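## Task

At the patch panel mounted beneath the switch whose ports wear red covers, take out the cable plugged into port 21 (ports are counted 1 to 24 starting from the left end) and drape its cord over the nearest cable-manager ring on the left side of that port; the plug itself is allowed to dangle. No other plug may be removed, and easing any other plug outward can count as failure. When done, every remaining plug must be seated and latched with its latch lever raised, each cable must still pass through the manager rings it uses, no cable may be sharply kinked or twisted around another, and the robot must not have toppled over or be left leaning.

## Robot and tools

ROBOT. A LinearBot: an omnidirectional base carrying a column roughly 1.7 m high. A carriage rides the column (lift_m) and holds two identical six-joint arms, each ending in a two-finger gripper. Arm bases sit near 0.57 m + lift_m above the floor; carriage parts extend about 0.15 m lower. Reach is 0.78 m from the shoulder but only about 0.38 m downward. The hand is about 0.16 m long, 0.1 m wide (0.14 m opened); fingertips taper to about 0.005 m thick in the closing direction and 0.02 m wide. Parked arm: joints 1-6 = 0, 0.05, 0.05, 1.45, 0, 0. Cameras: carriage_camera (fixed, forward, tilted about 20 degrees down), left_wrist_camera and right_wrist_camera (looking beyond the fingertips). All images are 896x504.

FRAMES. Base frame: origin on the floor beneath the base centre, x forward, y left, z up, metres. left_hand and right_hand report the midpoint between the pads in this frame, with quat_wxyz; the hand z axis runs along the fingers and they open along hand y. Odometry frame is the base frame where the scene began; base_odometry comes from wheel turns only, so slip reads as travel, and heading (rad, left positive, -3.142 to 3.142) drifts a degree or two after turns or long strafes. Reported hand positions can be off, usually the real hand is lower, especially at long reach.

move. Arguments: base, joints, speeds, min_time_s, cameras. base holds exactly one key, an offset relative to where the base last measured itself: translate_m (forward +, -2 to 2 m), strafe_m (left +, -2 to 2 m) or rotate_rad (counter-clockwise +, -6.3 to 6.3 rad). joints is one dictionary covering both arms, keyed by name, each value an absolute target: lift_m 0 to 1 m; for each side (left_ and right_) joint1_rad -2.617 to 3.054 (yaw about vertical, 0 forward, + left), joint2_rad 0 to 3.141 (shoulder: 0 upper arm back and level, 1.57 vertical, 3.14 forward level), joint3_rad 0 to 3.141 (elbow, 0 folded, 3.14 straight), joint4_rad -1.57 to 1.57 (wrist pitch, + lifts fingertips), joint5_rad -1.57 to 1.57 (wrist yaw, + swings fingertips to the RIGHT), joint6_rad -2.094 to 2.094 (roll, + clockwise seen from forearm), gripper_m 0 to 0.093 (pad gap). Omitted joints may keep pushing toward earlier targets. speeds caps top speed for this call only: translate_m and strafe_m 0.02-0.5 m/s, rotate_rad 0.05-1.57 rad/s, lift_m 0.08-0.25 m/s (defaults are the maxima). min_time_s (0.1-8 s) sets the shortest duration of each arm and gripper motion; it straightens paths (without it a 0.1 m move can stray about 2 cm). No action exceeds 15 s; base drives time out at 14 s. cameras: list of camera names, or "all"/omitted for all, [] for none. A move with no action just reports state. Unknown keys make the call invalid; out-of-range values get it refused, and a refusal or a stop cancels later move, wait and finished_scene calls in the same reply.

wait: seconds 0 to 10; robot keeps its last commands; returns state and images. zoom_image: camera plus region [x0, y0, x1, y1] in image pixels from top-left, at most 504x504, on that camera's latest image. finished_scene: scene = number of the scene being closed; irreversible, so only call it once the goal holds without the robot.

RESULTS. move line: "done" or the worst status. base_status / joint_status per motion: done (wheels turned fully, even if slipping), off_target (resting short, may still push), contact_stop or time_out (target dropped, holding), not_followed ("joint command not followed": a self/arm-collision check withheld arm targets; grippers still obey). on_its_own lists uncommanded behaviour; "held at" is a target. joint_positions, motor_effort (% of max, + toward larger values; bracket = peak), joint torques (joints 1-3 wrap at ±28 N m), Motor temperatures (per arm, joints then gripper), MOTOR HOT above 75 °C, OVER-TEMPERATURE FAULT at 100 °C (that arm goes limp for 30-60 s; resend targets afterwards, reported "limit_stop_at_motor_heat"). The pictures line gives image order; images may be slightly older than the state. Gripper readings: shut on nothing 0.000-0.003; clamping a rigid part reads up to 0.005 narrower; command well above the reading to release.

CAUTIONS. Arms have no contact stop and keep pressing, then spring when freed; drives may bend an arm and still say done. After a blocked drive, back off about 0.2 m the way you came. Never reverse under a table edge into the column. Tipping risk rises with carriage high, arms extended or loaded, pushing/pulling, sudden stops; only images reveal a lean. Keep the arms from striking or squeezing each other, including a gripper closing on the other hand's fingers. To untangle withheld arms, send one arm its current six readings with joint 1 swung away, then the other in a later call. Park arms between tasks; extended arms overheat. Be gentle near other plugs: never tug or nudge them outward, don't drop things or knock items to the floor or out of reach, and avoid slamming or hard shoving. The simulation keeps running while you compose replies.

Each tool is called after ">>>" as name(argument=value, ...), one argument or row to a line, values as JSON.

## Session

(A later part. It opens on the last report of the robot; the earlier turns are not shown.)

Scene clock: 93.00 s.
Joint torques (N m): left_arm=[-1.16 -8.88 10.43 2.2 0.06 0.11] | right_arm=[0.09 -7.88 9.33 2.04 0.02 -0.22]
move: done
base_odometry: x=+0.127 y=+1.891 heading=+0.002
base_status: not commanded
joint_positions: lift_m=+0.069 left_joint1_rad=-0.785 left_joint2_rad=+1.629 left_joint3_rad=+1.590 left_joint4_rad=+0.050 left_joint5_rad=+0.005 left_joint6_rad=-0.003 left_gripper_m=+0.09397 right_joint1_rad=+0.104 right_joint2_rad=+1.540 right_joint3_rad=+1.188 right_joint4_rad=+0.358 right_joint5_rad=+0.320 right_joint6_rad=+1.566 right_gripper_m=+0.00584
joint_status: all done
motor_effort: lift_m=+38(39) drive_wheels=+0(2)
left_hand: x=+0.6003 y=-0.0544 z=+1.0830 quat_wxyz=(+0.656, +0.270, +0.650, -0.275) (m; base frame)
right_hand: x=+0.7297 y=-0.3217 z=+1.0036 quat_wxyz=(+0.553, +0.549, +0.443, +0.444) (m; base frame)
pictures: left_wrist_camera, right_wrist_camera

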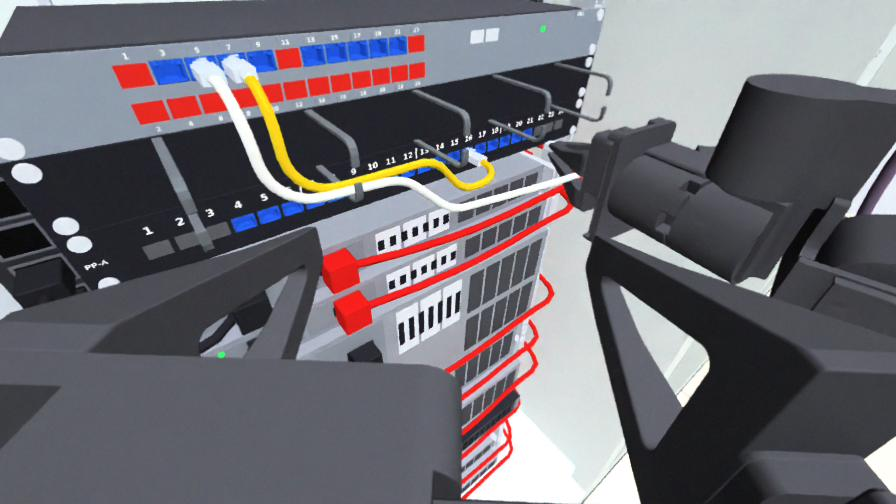

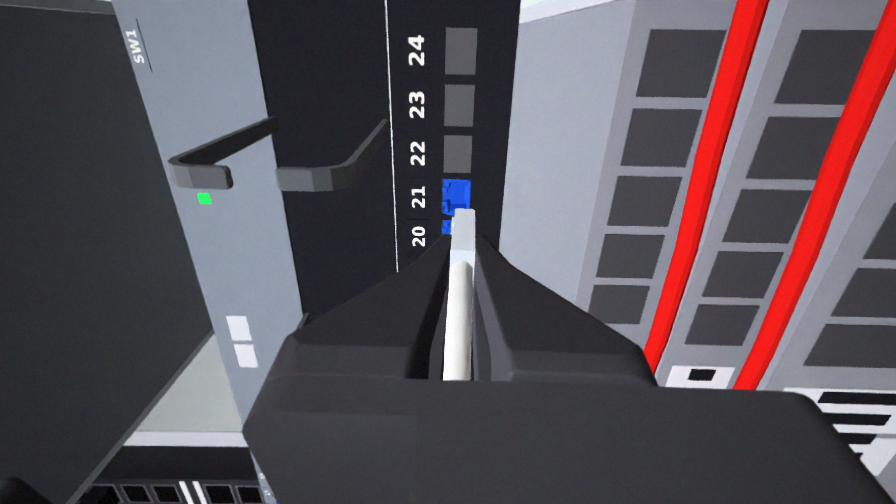

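>>> move(
  base={"translate_m": -0.09},
  speeds={"translate_m": 0.08},
  cameras=["left_wrist_camera"],
)

>>> zoom_image(
  camera="left_wrist_camera",
  region=[240, 40, 640, 260],
)

>>> move(
  joints={"lift_m":0.12},
  cameras=["left_wrist_camera","right_wrist_camera"],
  speeds={"lift_m": 0.08},
)

>>> zoom_image(
  camera="left_wrist_camera",
  region=[240, 40, 640, 260],
)

Scene clock: 95.70 s.
Joint torques (N m): left_arm=[-0.72 -8.95 10.45 2.24 0.05 0.08] | right_arm=[0.1 -7.71 9.33 2.07 0.09 -0.22]
move: done
base_odometry: x=+0.037 y=+1.891 heading=+0.002
base_status: done
joint_positions: lift_m=+0.069 left_joint1_rad=-0.787 left_joint2_rad=+1.631 left_joint3_rad=+1.590 left_joint4_rad=+0.048 left_joint5_rad=+0.005 left_joint6_rad=-0.003 left_gripper_m=+0.09397 right_joint1_rad=+0.104 right_joint2_rad=+1.540 right_joint3_rad=+1.188 right_joint4_rad=+0.357 right_joint5_rad=+0.313 right_joint6_rad=+1.566 right_gripper_m=+0.00584
joint_status: not commanded
motor_effort: lift_m=+38(39) drive_wheels=-3(14)
left_hand: x=+0.5999 y=-0.0555 z=+1.0818 quat_wxyz=(+0.654, +0.271, +0.650, -0.275) (m; base frame)
right_hand: x=+0.7299 y=-0.3206 z=+1.0033 quat_wxyz=(+0.551, +0.548, +0.445, +0.445) (m; base frame)
pictures: left_wrist_camera

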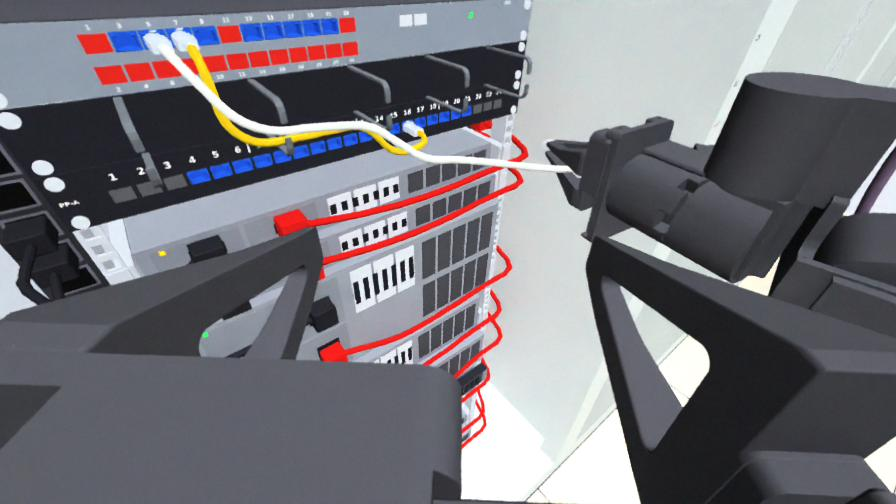

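Scaled by 1.260 from the camera's 896x504 image, which has a finer 1280x720 frame.

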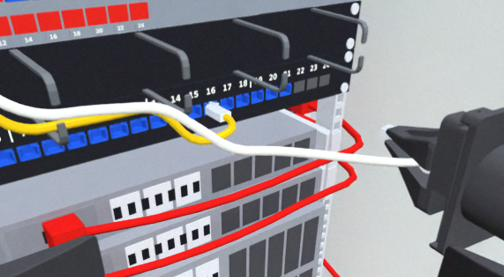

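Scene clock: 96.70 s.
Joint torques (N m): left_arm=[-0.91 -9.13 10.37 2.21 0.07 0.11] | right_arm=[-0.03 -7.83 9.31 2.05 0.09 -0.23]
move: done
base_odometry: x=+0.037 y=+1.891 heading=+0.002
base_status: not commanded
joint_positions: lift_m=+0.120 left_joint1_rad=-0.787 left_joint2_rad=+1.633 left_joint3_rad=+1.590 left_joint4_rad=+0.048 left_joint5_rad=+0.005 left_joint6_rad=-0.003 left_gripper_m=+0.09397 right_joint1_rad=+0.104 right_joint2_rad=+1.540 right_joint3_rad=+1.188 right_joint4_rad=+0.355 right_joint5_rad=+0.313 right_joint6_rad=+1.566 right_gripper_m=+0.00584
joint_status: all done
motor_effort: lift_m=+38(45) drive_wheels=-3(5)
left_hand: x=+0.6004 y=-0.0560 z=+1.1316 quat_wxyz=(+0.654, +0.271, +0.651, -0.274) (m; base frame)
right_hand: x=+0.7299 y=-0.3205 z=+1.0539 quat_wxyz=(+0.551, +0.548, +0.446, +0.445) (m; base frame)
pictures: left_wrist_camera, right_wrist_camera

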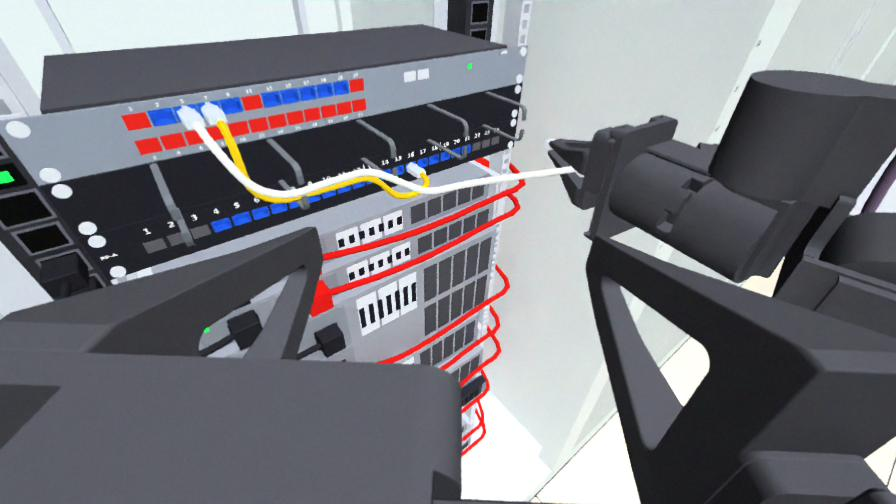

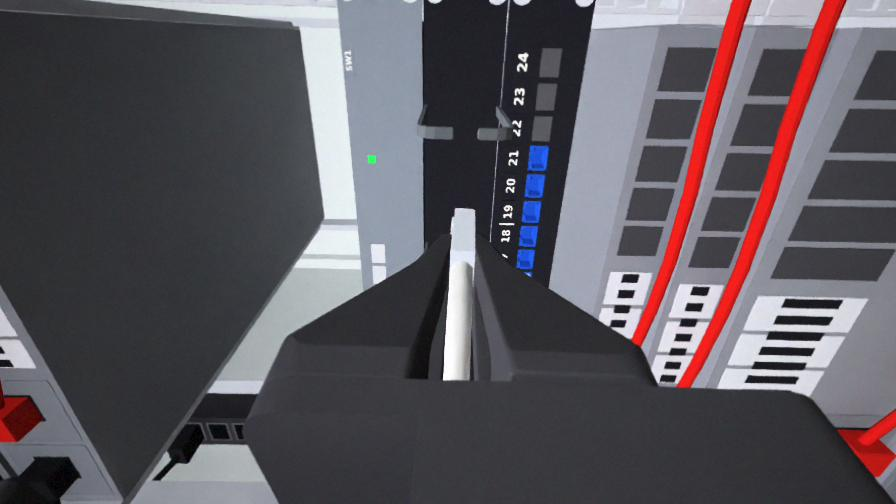

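Scaled by 1.260 from the camera's 896x504 image, which has a finer 1280x720 frame.

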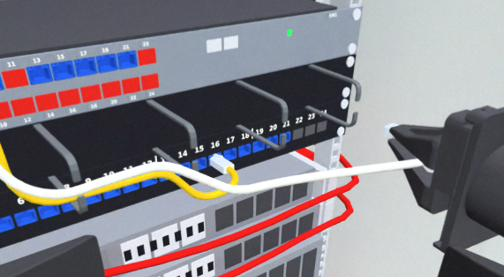

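>>> move(
  base={"translate_m": 0.06},
  joints={"lift_m":0.126},
  cameras=["left_wrist_camera","right_wrist_camera"],
  speeds={"translate_m": 0.05, "lift_m":0.08},
)

>>> zoom_image(
  camera="left_wrist_camera",
  region=[290, 60, 640, 260],
)

Scene clock: 98.73 s.
Joint torques (N m): left_arm=[-0.77 -9.35 10.15 2.23 0.04 0.09] | right_arm=[0.09 -7.8 9.26 2.1 0.09 -0.22]
move: done
base_odometry: x=+0.097 y=+1.891 heading=+0.003
base_status: done
joint_positions: lift_m=+0.126 left_joint1_rad=-0.789 left_joint2_rad=+1.634 left_joint3_rad=+1.590 left_joint4_rad=+0.047 left_joint5_rad=+0.005 left_joint6_rad=-0.003 left_gripper_m=+0.09397 right_joint1_rad=+0.104 right_joint2_rad=+1.540 right_joint3_rad=+1.189 right_joint4_rad=+0.352 right_joint5_rad=+0.313 right_joint6_rad=+1.566 right_gripper_m=+0.00584
joint_status: all done
motor_effort: lift_m=+38(46) drive_wheels=-5(10)
left_hand: x=+0.6001 y=-0.0568 z=+1.1367 quat_wxyz=(+0.653, +0.272, +0.652, -0.274) (m; base frame)
right_hand: x=+0.7300 y=-0.3205 z=+1.0600 quat_wxyz=(+0.551, +0.548, +0.446, +0.444) (m; base frame)
pictures: left_wrist_camera, right_wrist_camera

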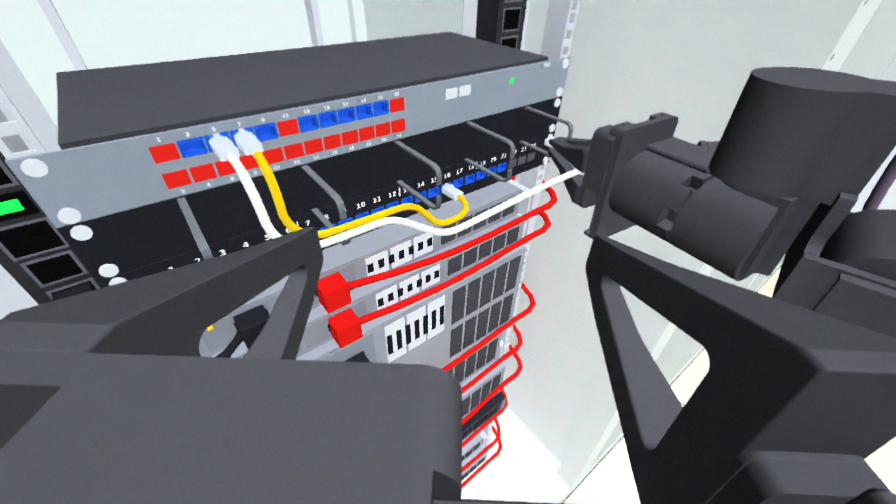

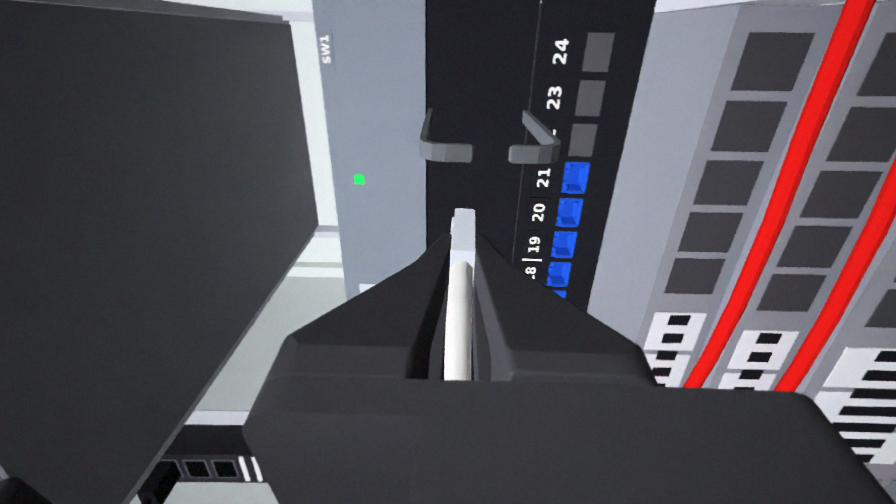

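Scaled by 1.440 from the camera's 896x504 image, which has a finer 1280x720 frame.

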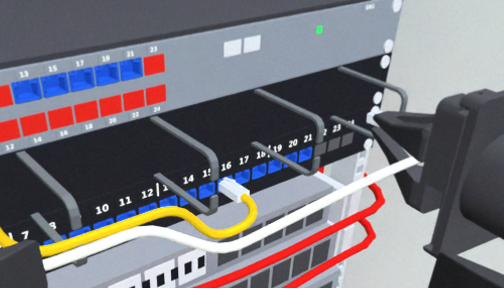

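>>> move(
  base={"strafe_m": -0.012},
  joints={"lift_m":0.152},
  cameras=["left_wrist_camera","right_wrist_camera"],
  speeds={"strafe_m": 0.05, "lift_m":0.08},
)

>>> zoom_image(
  camera="left_wrist_camera",
  region=[290, 60, 640, 260],
)

Scene clock: 100.03 s.
Joint torques (N m): left_arm=[-0.39 -9.54 10.26 2.3 0.1 0.06] | right_arm=[0.12 -7.9 9.16 2.12 0.08 -0.22]
move: done
base_odometry: x=+0.097 y=+1.879 heading=+0.003
base_status: done
joint_positions: lift_m=+0.152 left_joint1_rad=-0.789 left_joint2_rad=+1.636 left_joint3_rad=+1.590 left_joint4_rad=+0.047 left_joint5_rad=+0.004 left_joint6_rad=-0.003 left_gripper_m=+0.09397 right_joint1_rad=+0.104 right_joint2_rad=+1.540 right_joint3_rad=+1.189 right_joint4_rad=+0.352 right_joint5_rad=+0.313 right_joint6_rad=+1.566 right_gripper_m=+0.00584
joint_status: all done
motor_effort: lift_m=+39(46) drive_wheels=+4(9)
left_hand: x=+0.6002 y=-0.0572 z=+1.1622 quat_wxyz=(+0.652, +0.272, +0.652, -0.274) (m; base frame)
right_hand: x=+0.7300 y=-0.3207 z=+1.0856 quat_wxyz=(+0.551, +0.548, +0.446, +0.444) (m; base frame)
pictures: left_wrist_camera, right_wrist_camera

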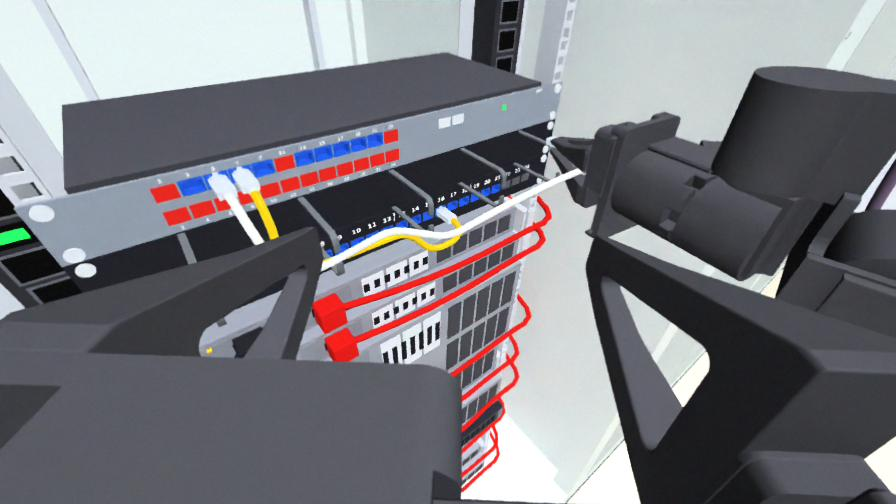

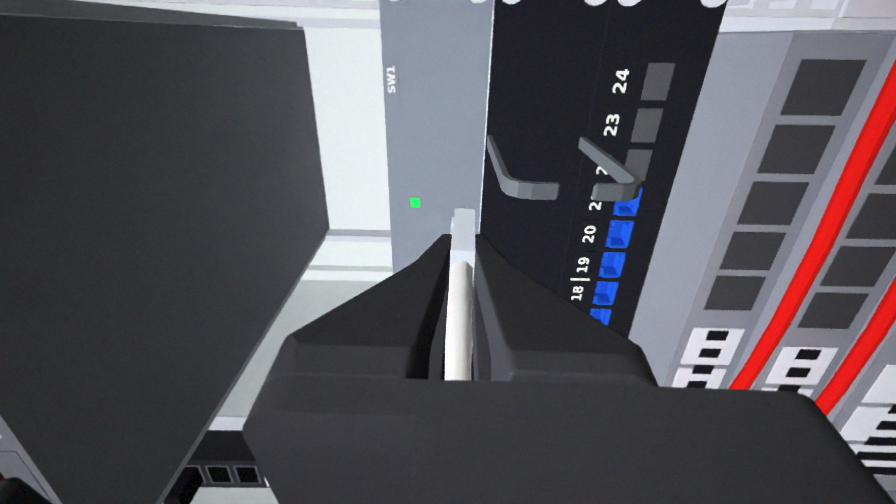

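Scaled by 1.440 from the camera's 896x504 image, which has a finer 1280x720 frame.

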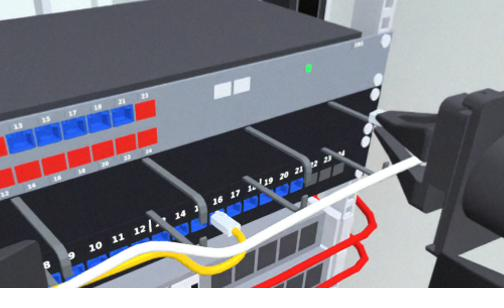

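>>> move(
  base={"translate_m": 0.03},
  cameras=["left_wrist_camera","right_wrist_camera"],
  speeds={"translate_m": 0.05},
)

>>> zoom_image(
  camera="left_wrist_camera",
  region=[320, 60, 640, 260],
)

Scene clock: 101.33 s.
Joint torques (N m): left_arm=[-0.81 -9.44 10.32 2.27 0.07 0.12] | right_arm=[0.13 -7.86 9.18 2.13 0.08 -0.22]
move: done
base_odometry: x=+0.127 y=+1.879 heading=+0.003
base_status: done
joint_positions: lift_m=+0.152 left_joint1_rad=-0.789 left_joint2_rad=+1.636 left_joint3_rad=+1.590 left_joint4_rad=+0.047 left_joint5_rad=+0.004 left_joint6_rad=-0.003 left_gripper_m=+0.09397 right_joint1_rad=+0.104 right_joint2_rad=+1.540 right_joint3_rad=+1.189 right_joint4_rad=+0.351 right_joint5_rad=+0.313 right_joint6_rad=+1.566 right_gripper_m=+0.00584
joint_status: not commanded
motor_effort: lift_m=+39(39) drive_wheels=-5(11)
left_hand: x=+0.6004 y=-0.0570 z=+1.1621 quat_wxyz=(+0.652, +0.272, +0.652, -0.274) (m; base frame)
right_hand: x=+0.7300 y=-0.3207 z=+1.0855 quat_wxyz=(+0.551, +0.549, +0.446, +0.444) (m; base frame)
pictures: left_wrist_camera, right_wrist_camera

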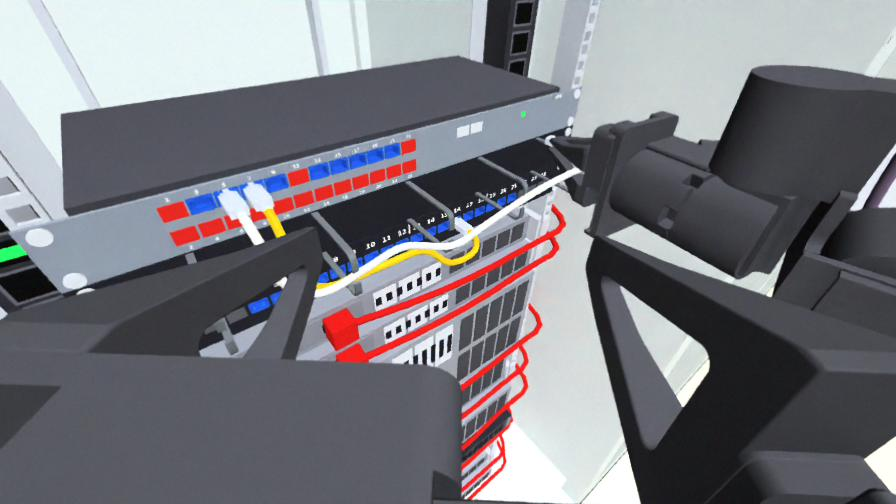

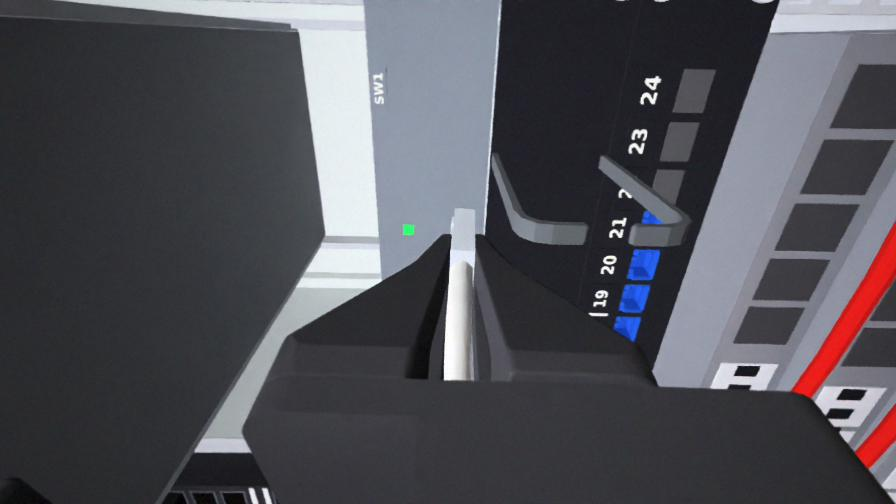

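Scaled by 1.575 from the camera's 896x504 image, which has a finer 1280x720 frame.

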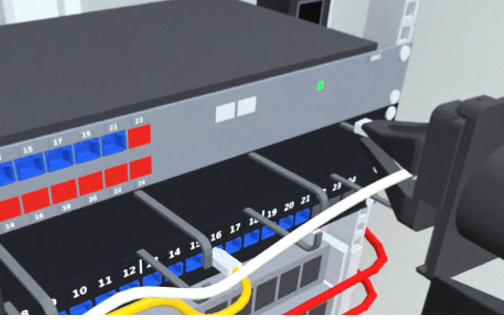

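>>> move(
  base={"translate_m": 0.025},
  cameras=["left_wrist_camera","right_wrist_camera"],
  speeds={"translate_m": 0.04},
)

>>> zoom_image(
  camera="left_wrist_camera",
  region=[420, 120, 620, 260],
)

Scene clock: 102.70 s.
Joint torques (N m): left_arm=[-0.81 -9.44 10.3 2.28 0.05 0.11] | right_arm=[0.08 -7.83 9.16 2.12 0.09 -0.22]
move: done
base_odometry: x=+0.152 y=+1.879 heading=+0.002
base_status: done
joint_positions: lift_m=+0.152 left_joint1_rad=-0.789 left_joint2_rad=+1.636 left_joint3_rad=+1.590 left_joint4_rad=+0.046 left_joint5_rad=+0.005 left_joint6_rad=-0.003 left_gripper_m=+0.09397 right_joint1_rad=+0.104 right_joint2_rad=+1.540 right_joint3_rad=+1.189 right_joint4_rad=+0.351 right_joint5_rad=+0.313 right_joint6_rad=+1.566 right_gripper_m=+0.00584
joint_status: not commanded
motor_effort: lift_m=+39(39) drive_wheels=-4(11)
left_hand: x=+0.6002 y=-0.0572 z=+1.1619 quat_wxyz=(+0.652, +0.272, +0.652, -0.274) (m; base frame)
right_hand: x=+0.7300 y=-0.3207 z=+1.0855 quat_wxyz=(+0.551, +0.549, +0.446, +0.444) (m; base frame)
pictures: left_wrist_camera, right_wrist_camera

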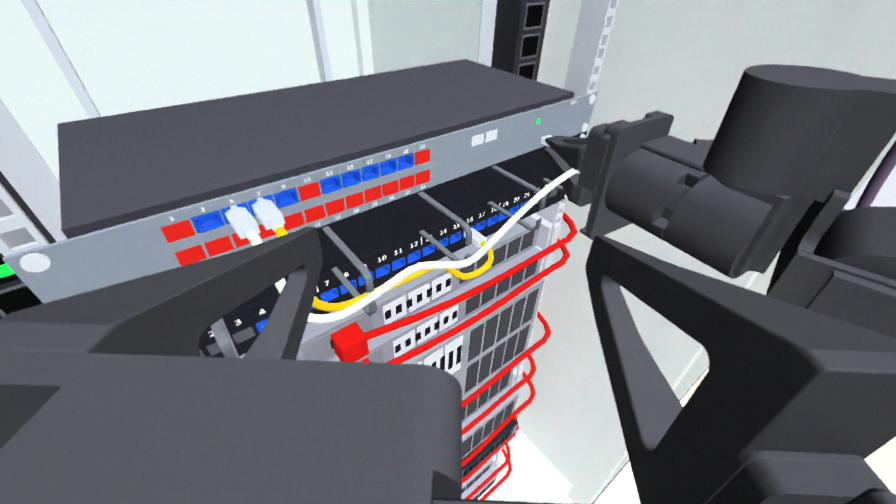

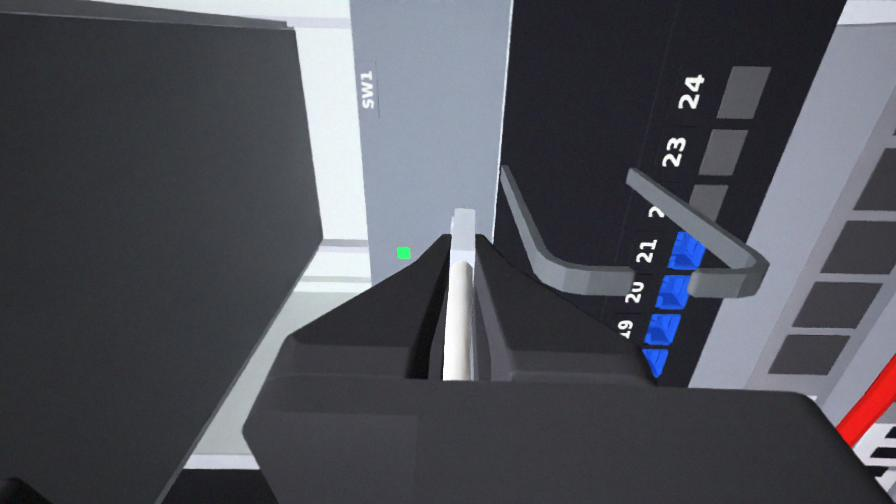

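Scaled by 2.520 from the camera's 896x504 image, which has a finer 1280x720 frame.

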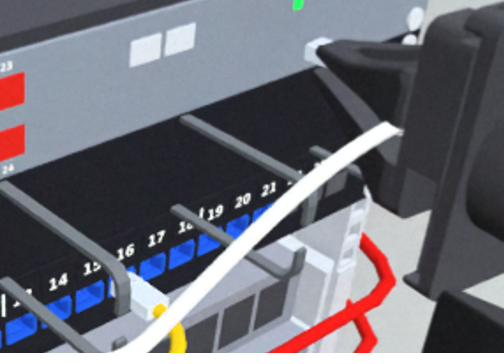

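>>> move(
  base={"translate_m": -0.1},
  cameras=[],
  speeds={"translate_m": 0.08},
)

>>> move(
  joints={"right_gripper_m":0.011},
  cameras=["left_wrist_camera","right_wrist_camera"],
  min_time_s=1.5,
)

>>> zoom_image(
  camera="left_wrist_camera",
  region=[420, 80, 620, 240],
)

Scene clock: 106.20 s.
Joint torques (N m): left_arm=[-0.55 -9.54 10.18 2.25 0.07 0.11] | right_arm=[0.17 -7.95 9.24 2.16 0.09 -0.22]
move: done
base_odometry: x=+0.052 y=+1.879 heading=+0.002
base_status: done
joint_positions: lift_m=+0.152 left_joint1_rad=-0.790 left_joint2_rad=+1.636 left_joint3_rad=+1.590 left_joint4_rad=+0.046 left_joint5_rad=+0.005 left_joint6_rad=-0.003 left_gripper_m=+0.09397 right_joint1_rad=+0.104 right_joint2_rad=+1.540 right_joint3_rad=+1.189 right_joint4_rad=+0.350 right_joint5_rad=+0.313 right_joint6_rad=+1.566 right_gripper_m=+0.00584
joint_status: not commanded
motor_effort: lift_m=+38(39) drive_wheels=+0(11)
left_hand: x=+0.6000 y=-0.0576 z=+1.1616 quat_wxyz=(+0.652, +0.273, +0.653, -0.275) (m; base frame)
right_hand: x=+0.7300 y=-0.3207 z=+1.0854 quat_wxyz=(+0.550, +0.549, +0.446, +0.444) (m; base frame)
pictures: none
No camera images: "cameras" was empty.

Scene clock: 108.00 s.
Joint torques (N m): left_arm=[-0.7 -9.52 10.32 2.26 0.08 0.08] | right_arm=[0.13 -7.87 9.21 2.13 0.08 -0.22]
move: done
base_odometry: x=+0.052 y=+1.879 heading=+0.002
base_status: not commanded
joint_positions: lift_m=+0.152 left_joint1_rad=-0.790 left_joint2_rad=+1.636 left_joint3_rad=+1.590 left_joint4_rad=+0.046 left_joint5_rad=+0.005 left_joint6_rad=-0.003 left_gripper_m=+0.09397 right_joint1_rad=+0.104 right_joint2_rad=+1.540 right_joint3_rad=+1.189 right_joint4_rad=+0.350 right_joint5_rad=+0.313 right_joint6_rad=+1.566 right_gripper_m=+0.01096
joint_status: all done
motor_effort: lift_m=+39(39) drive_wheels=+0(2)
left_hand: x=+0.6000 y=-0.0576 z=+1.1616 quat_wxyz=(+0.652, +0.273, +0.653, -0.275) (m; base frame)
right_hand: x=+0.7300 y=-0.3207 z=+1.0854 quat_wxyz=(+0.550, +0.549, +0.446, +0.444) (m; base frame)
pictures: left_wrist_camera, right_wrist_camera

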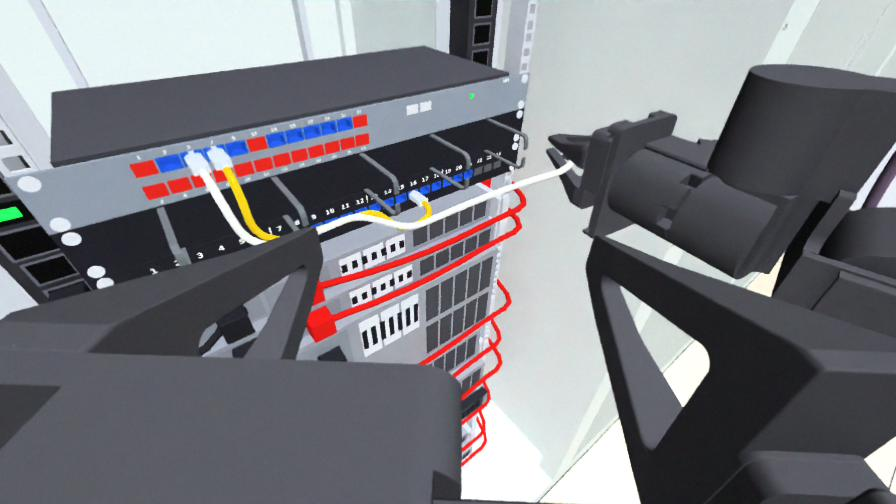

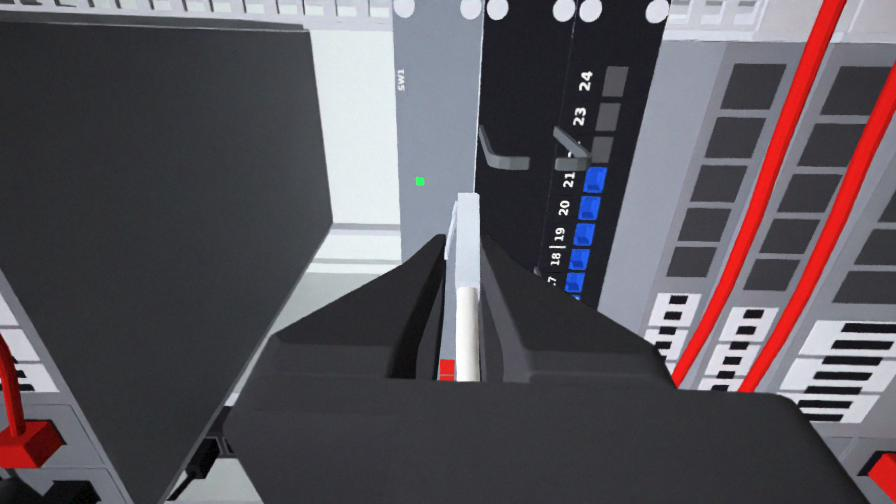

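Scaled by 2.520 from the camera's 896x504 image, which has a finer 1280x720 frame.

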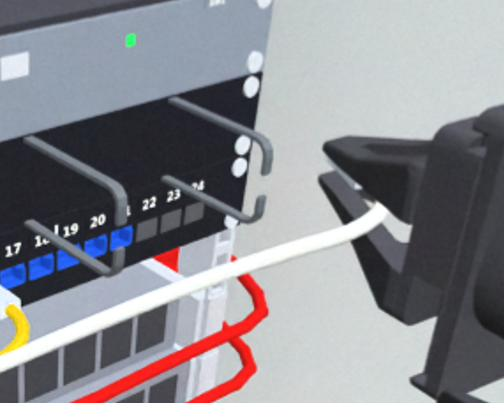

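>>> move(
  base={"strafe_m": 0.035},
  joints={"right_gripper_m":0.014},
  cameras=["left_wrist_camera","right_wrist_camera"],
  speeds={"strafe_m": 0.04},
)

>>> zoom_image(
  camera="left_wrist_camera",
  region=[420, 80, 640, 240],
)

Scene clock: 109.60 s.
Joint torques (N m): left_arm=[-0.68 -9.59 10.3 2.32 0.03 0.06] | right_arm=[0.12 -7.86 9.2 2.13 0.07 -0.22]
move: done
base_odometry: x=+0.052 y=+1.913 heading=+0.002
base_status: done
joint_positions: lift_m=+0.152 left_joint1_rad=-0.790 left_joint2_rad=+1.636 left_joint3_rad=+1.590 left_joint4_rad=+0.045 left_joint5_rad=+0.005 left_joint6_rad=-0.003 left_gripper_m=+0.09397 right_joint1_rad=+0.103 right_joint2_rad=+1.540 right_joint3_rad=+1.189 right_joint4_rad=+0.350 right_joint5_rad=+0.315 right_joint6_rad=+1.566 right_gripper_m=+0.01392
joint_status: all done
motor_effort: lift_m=+39(39) drive_wheels=+0(11)
left_hand: x=+0.5999 y=-0.0576 z=+1.1615 quat_wxyz=(+0.651, +0.273, +0.653, -0.275) (m; base frame)
right_hand: x=+0.7300 y=-0.3212 z=+1.0854 quat_wxyz=(+0.551, +0.549, +0.446, +0.443) (m; base frame)
pictures: left_wrist_camera, right_wrist_camera

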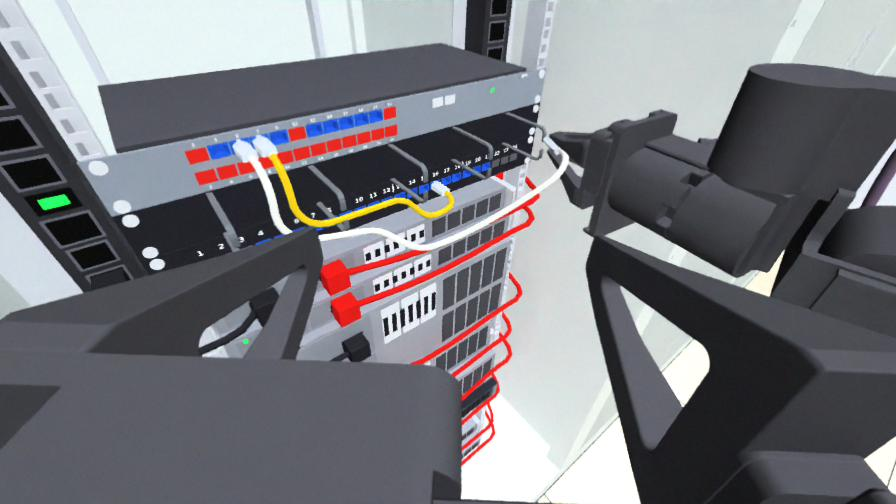

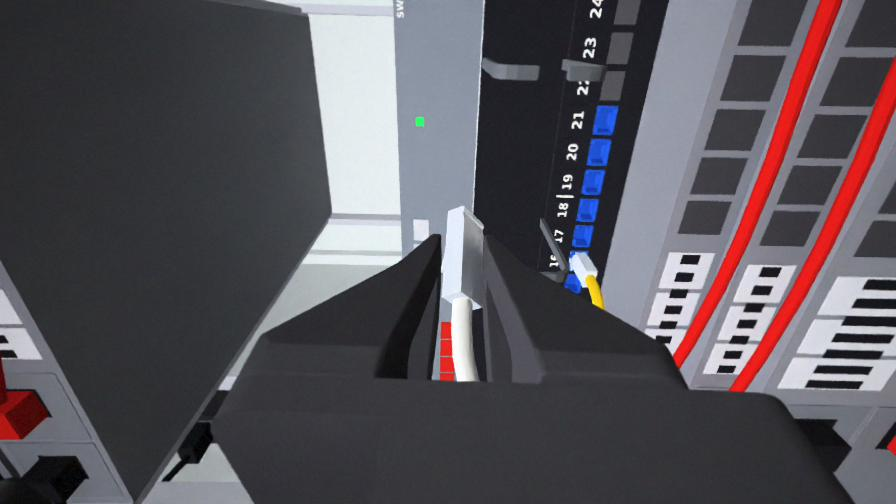

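Scaled by 2.291 from the camera's 896x504 image, which has a finer 1280x720 frame.

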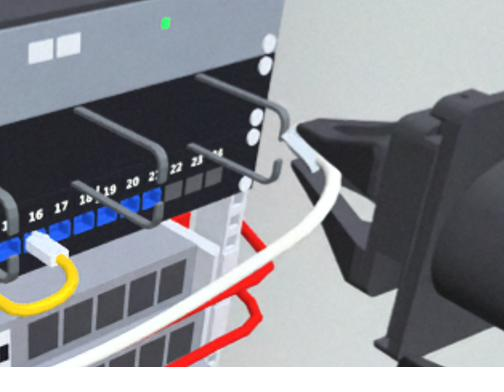

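>>> move(
  joints={"right_gripper_m":0.003},
  cameras=["left_wrist_camera","right_wrist_camera"],
  min_time_s=2,
)

>>> zoom_image(
  camera="left_wrist_camera",
  region=[420, 80, 640, 240],
)

>>> zoom_image(
  camera="right_wrist_camera",
  region=[350, 150, 600, 400],
)

Scene clock: 112.27 s.
Joint torques (N m): left_arm=[-0.61 -9.47 10.24 2.25 0.04 0.11] | right_arm=[0.16 -7.86 9.17 2.13 0.07 -0.22]
move: done
base_odometry: x=+0.052 y=+1.913 heading=+0.002
base_status: not commanded
joint_positions: lift_m=+0.152 left_joint1_rad=-0.790 left_joint2_rad=+1.636 left_joint3_rad=+1.590 left_joint4_rad=+0.045 left_joint5_rad=+0.005 left_joint6_rad=-0.003 left_gripper_m=+0.09397 right_joint1_rad=+0.103 right_joint2_rad=+1.540 right_joint3_rad=+1.189 right_joint4_rad=+0.350 right_joint5_rad=+0.315 right_joint6_rad=+1.566 right_gripper_m=+0.00601
joint_status: all done
motor_effort: lift_m=+38(39) drive_wheels=-1(2)
left_hand: x=+0.5999 y=-0.0576 z=+1.1615 quat_wxyz=(+0.651, +0.273, +0.653, -0.275) (m; base frame)
right_hand: x=+0.7300 y=-0.3212 z=+1.0854 quat_wxyz=(+0.551, +0.549, +0.446, +0.443) (m; base frame)
pictures: left_wrist_camera, right_wrist_camera

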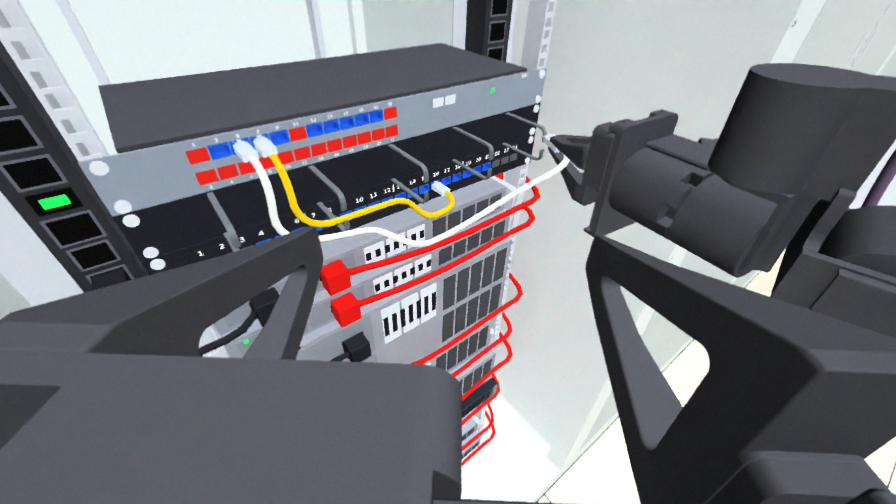

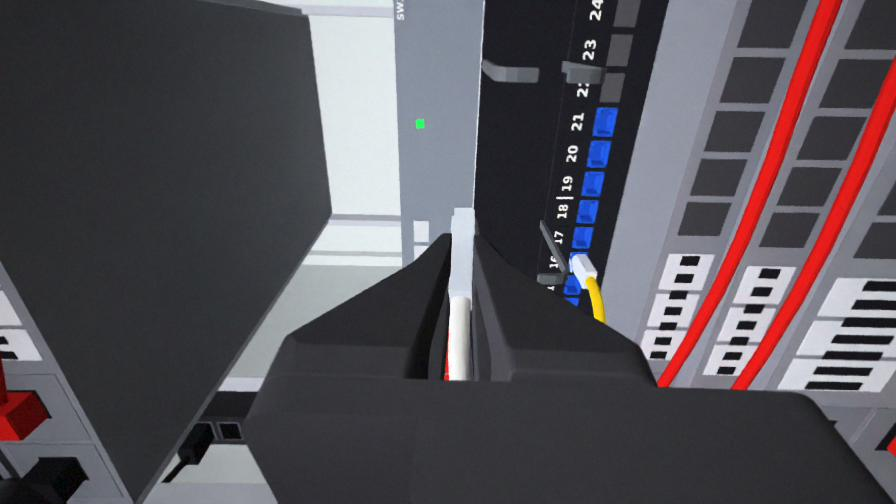

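Scaled by 2.291 from the camera's 896x504 image, which has a finer 1280x720 frame.

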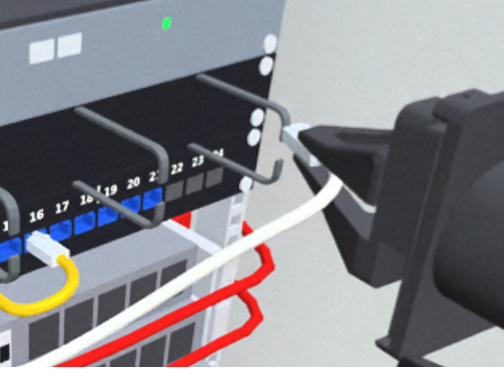

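Scaled by 2.016 from the camera's 896x504 image, which has a finer 1280x720 frame.

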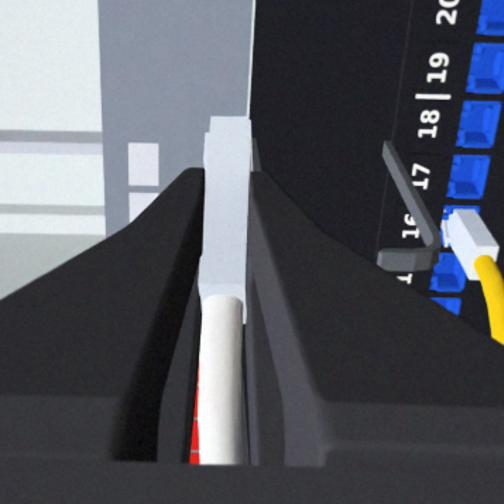

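>>> move(
  base={"strafe_m": -0.036},
  cameras=[],
  speeds={"strafe_m": 0.05},
)

>>> move(
  base={"translate_m": 0.06},
  cameras=["left_wrist_camera","right_wrist_camera"],
  speeds={"translate_m": 0.05},
)

>>> zoom_image(
  camera="left_wrist_camera",
  region=[420, 80, 640, 260],
)

Scene clock: 114.00 s.
Joint torques (N m): left_arm=[-0.54 -9.59 10.29 2.27 0.05 0.08] | right_arm=[0.08 -7.86 9.2 2.13 0.07 -0.22]
Motor temperatures (°C): left_arm=[32 37 44 39 31 27 31] | right_arm=[31 37 46 47 29 29 29]
move: done
base_odometry: x=+0.052 y=+1.878 heading=+0.002
base_status: done
joint_positions: lift_m=+0.152 left_joint1_rad=-0.790 left_joint2_rad=+1.636 left_joint3_rad=+1.590 left_joint4_rad=+0.045 left_joint5_rad=+0.005 left_joint6_rad=-0.003 left_gripper_m=+0.09397 right_joint1_rad=+0.103 right_joint2_rad=+1.540 right_joint3_rad=+1.189 right_joint4_rad=+0.350 right_joint5_rad=+0.315 right_joint6_rad=+1.566 right_gripper_m=+0.00600
joint_status: not commanded
motor_effort: lift_m=+39(39) drive_wheels=-1(8)
left_hand: x=+0.5999 y=-0.0577 z=+1.1615 quat_wxyz=(+0.651, +0.273, +0.653, -0.275) (m; base frame)
right_hand: x=+0.7300 y=-0.3213 z=+1.0854 quat_wxyz=(+0.551, +0.549, +0.446, +0.443) (m; base frame)
pictures: none
No camera images: "cameras" was empty.

Scene clock: 115.70 s.
Joint torques (N m): left_arm=[-0.62 -9.58 10.17 2.27 0.08 0.12] | right_arm=[0.16 -7.9 9.21 2.14 0.06 -0.22]
move: done
base_odometry: x=+0.112 y=+1.877 heading=+0.001
base_status: done
joint_positions: lift_m=+0.152 left_joint1_rad=-0.789 left_joint2_rad=+1.636 left_joint3_rad=+1.590 left_joint4_rad=+0.046 left_joint5_rad=+0.005 left_joint6_rad=-0.003 left_gripper_m=+0.09397 right_joint1_rad=+0.103 right_joint2_rad=+1.540 right_joint3_rad=+1.189 right_joint4_rad=+0.350 right_joint5_rad=+0.315 right_joint6_rad=+1.566 right_gripper_m=+0.00600
joint_status: not commanded
motor_effort: lift_m=+39(39) drive_wheels=-6(11)
left_hand: x=+0.6001 y=-0.0574 z=+1.1616 quat_wxyz=(+0.652, +0.272, +0.653, -0.274) (m; base frame)
right_hand: x=+0.7300 y=-0.3213 z=+1.0854 quat_wxyz=(+0.551, +0.549, +0.446, +0.443) (m; base frame)
pictures: left_wrist_camera, right_wrist_camera

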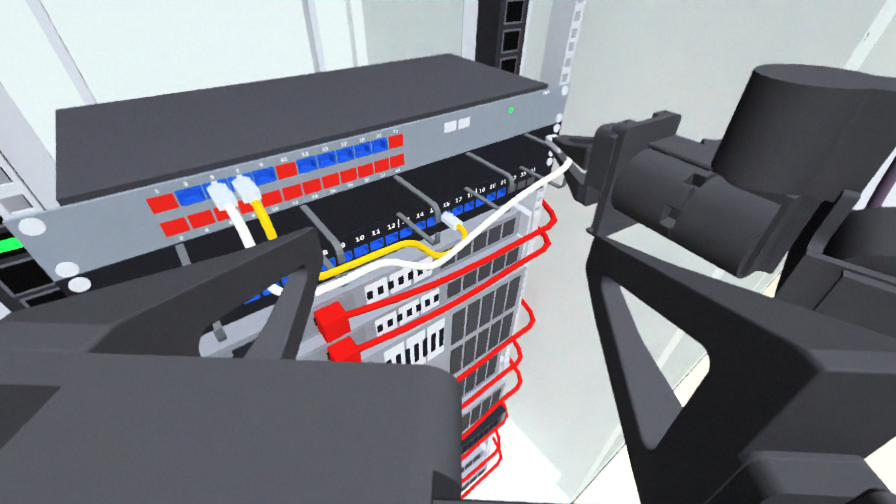

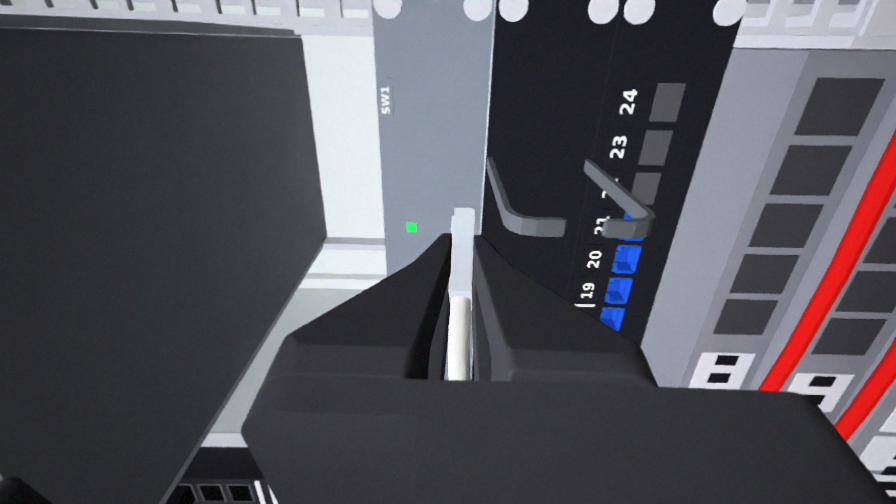

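Scaled by 2.291 from the camera's 896x504 image, which has a finer 1280x720 frame.

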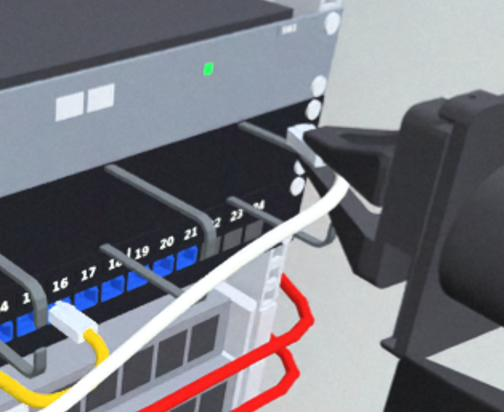

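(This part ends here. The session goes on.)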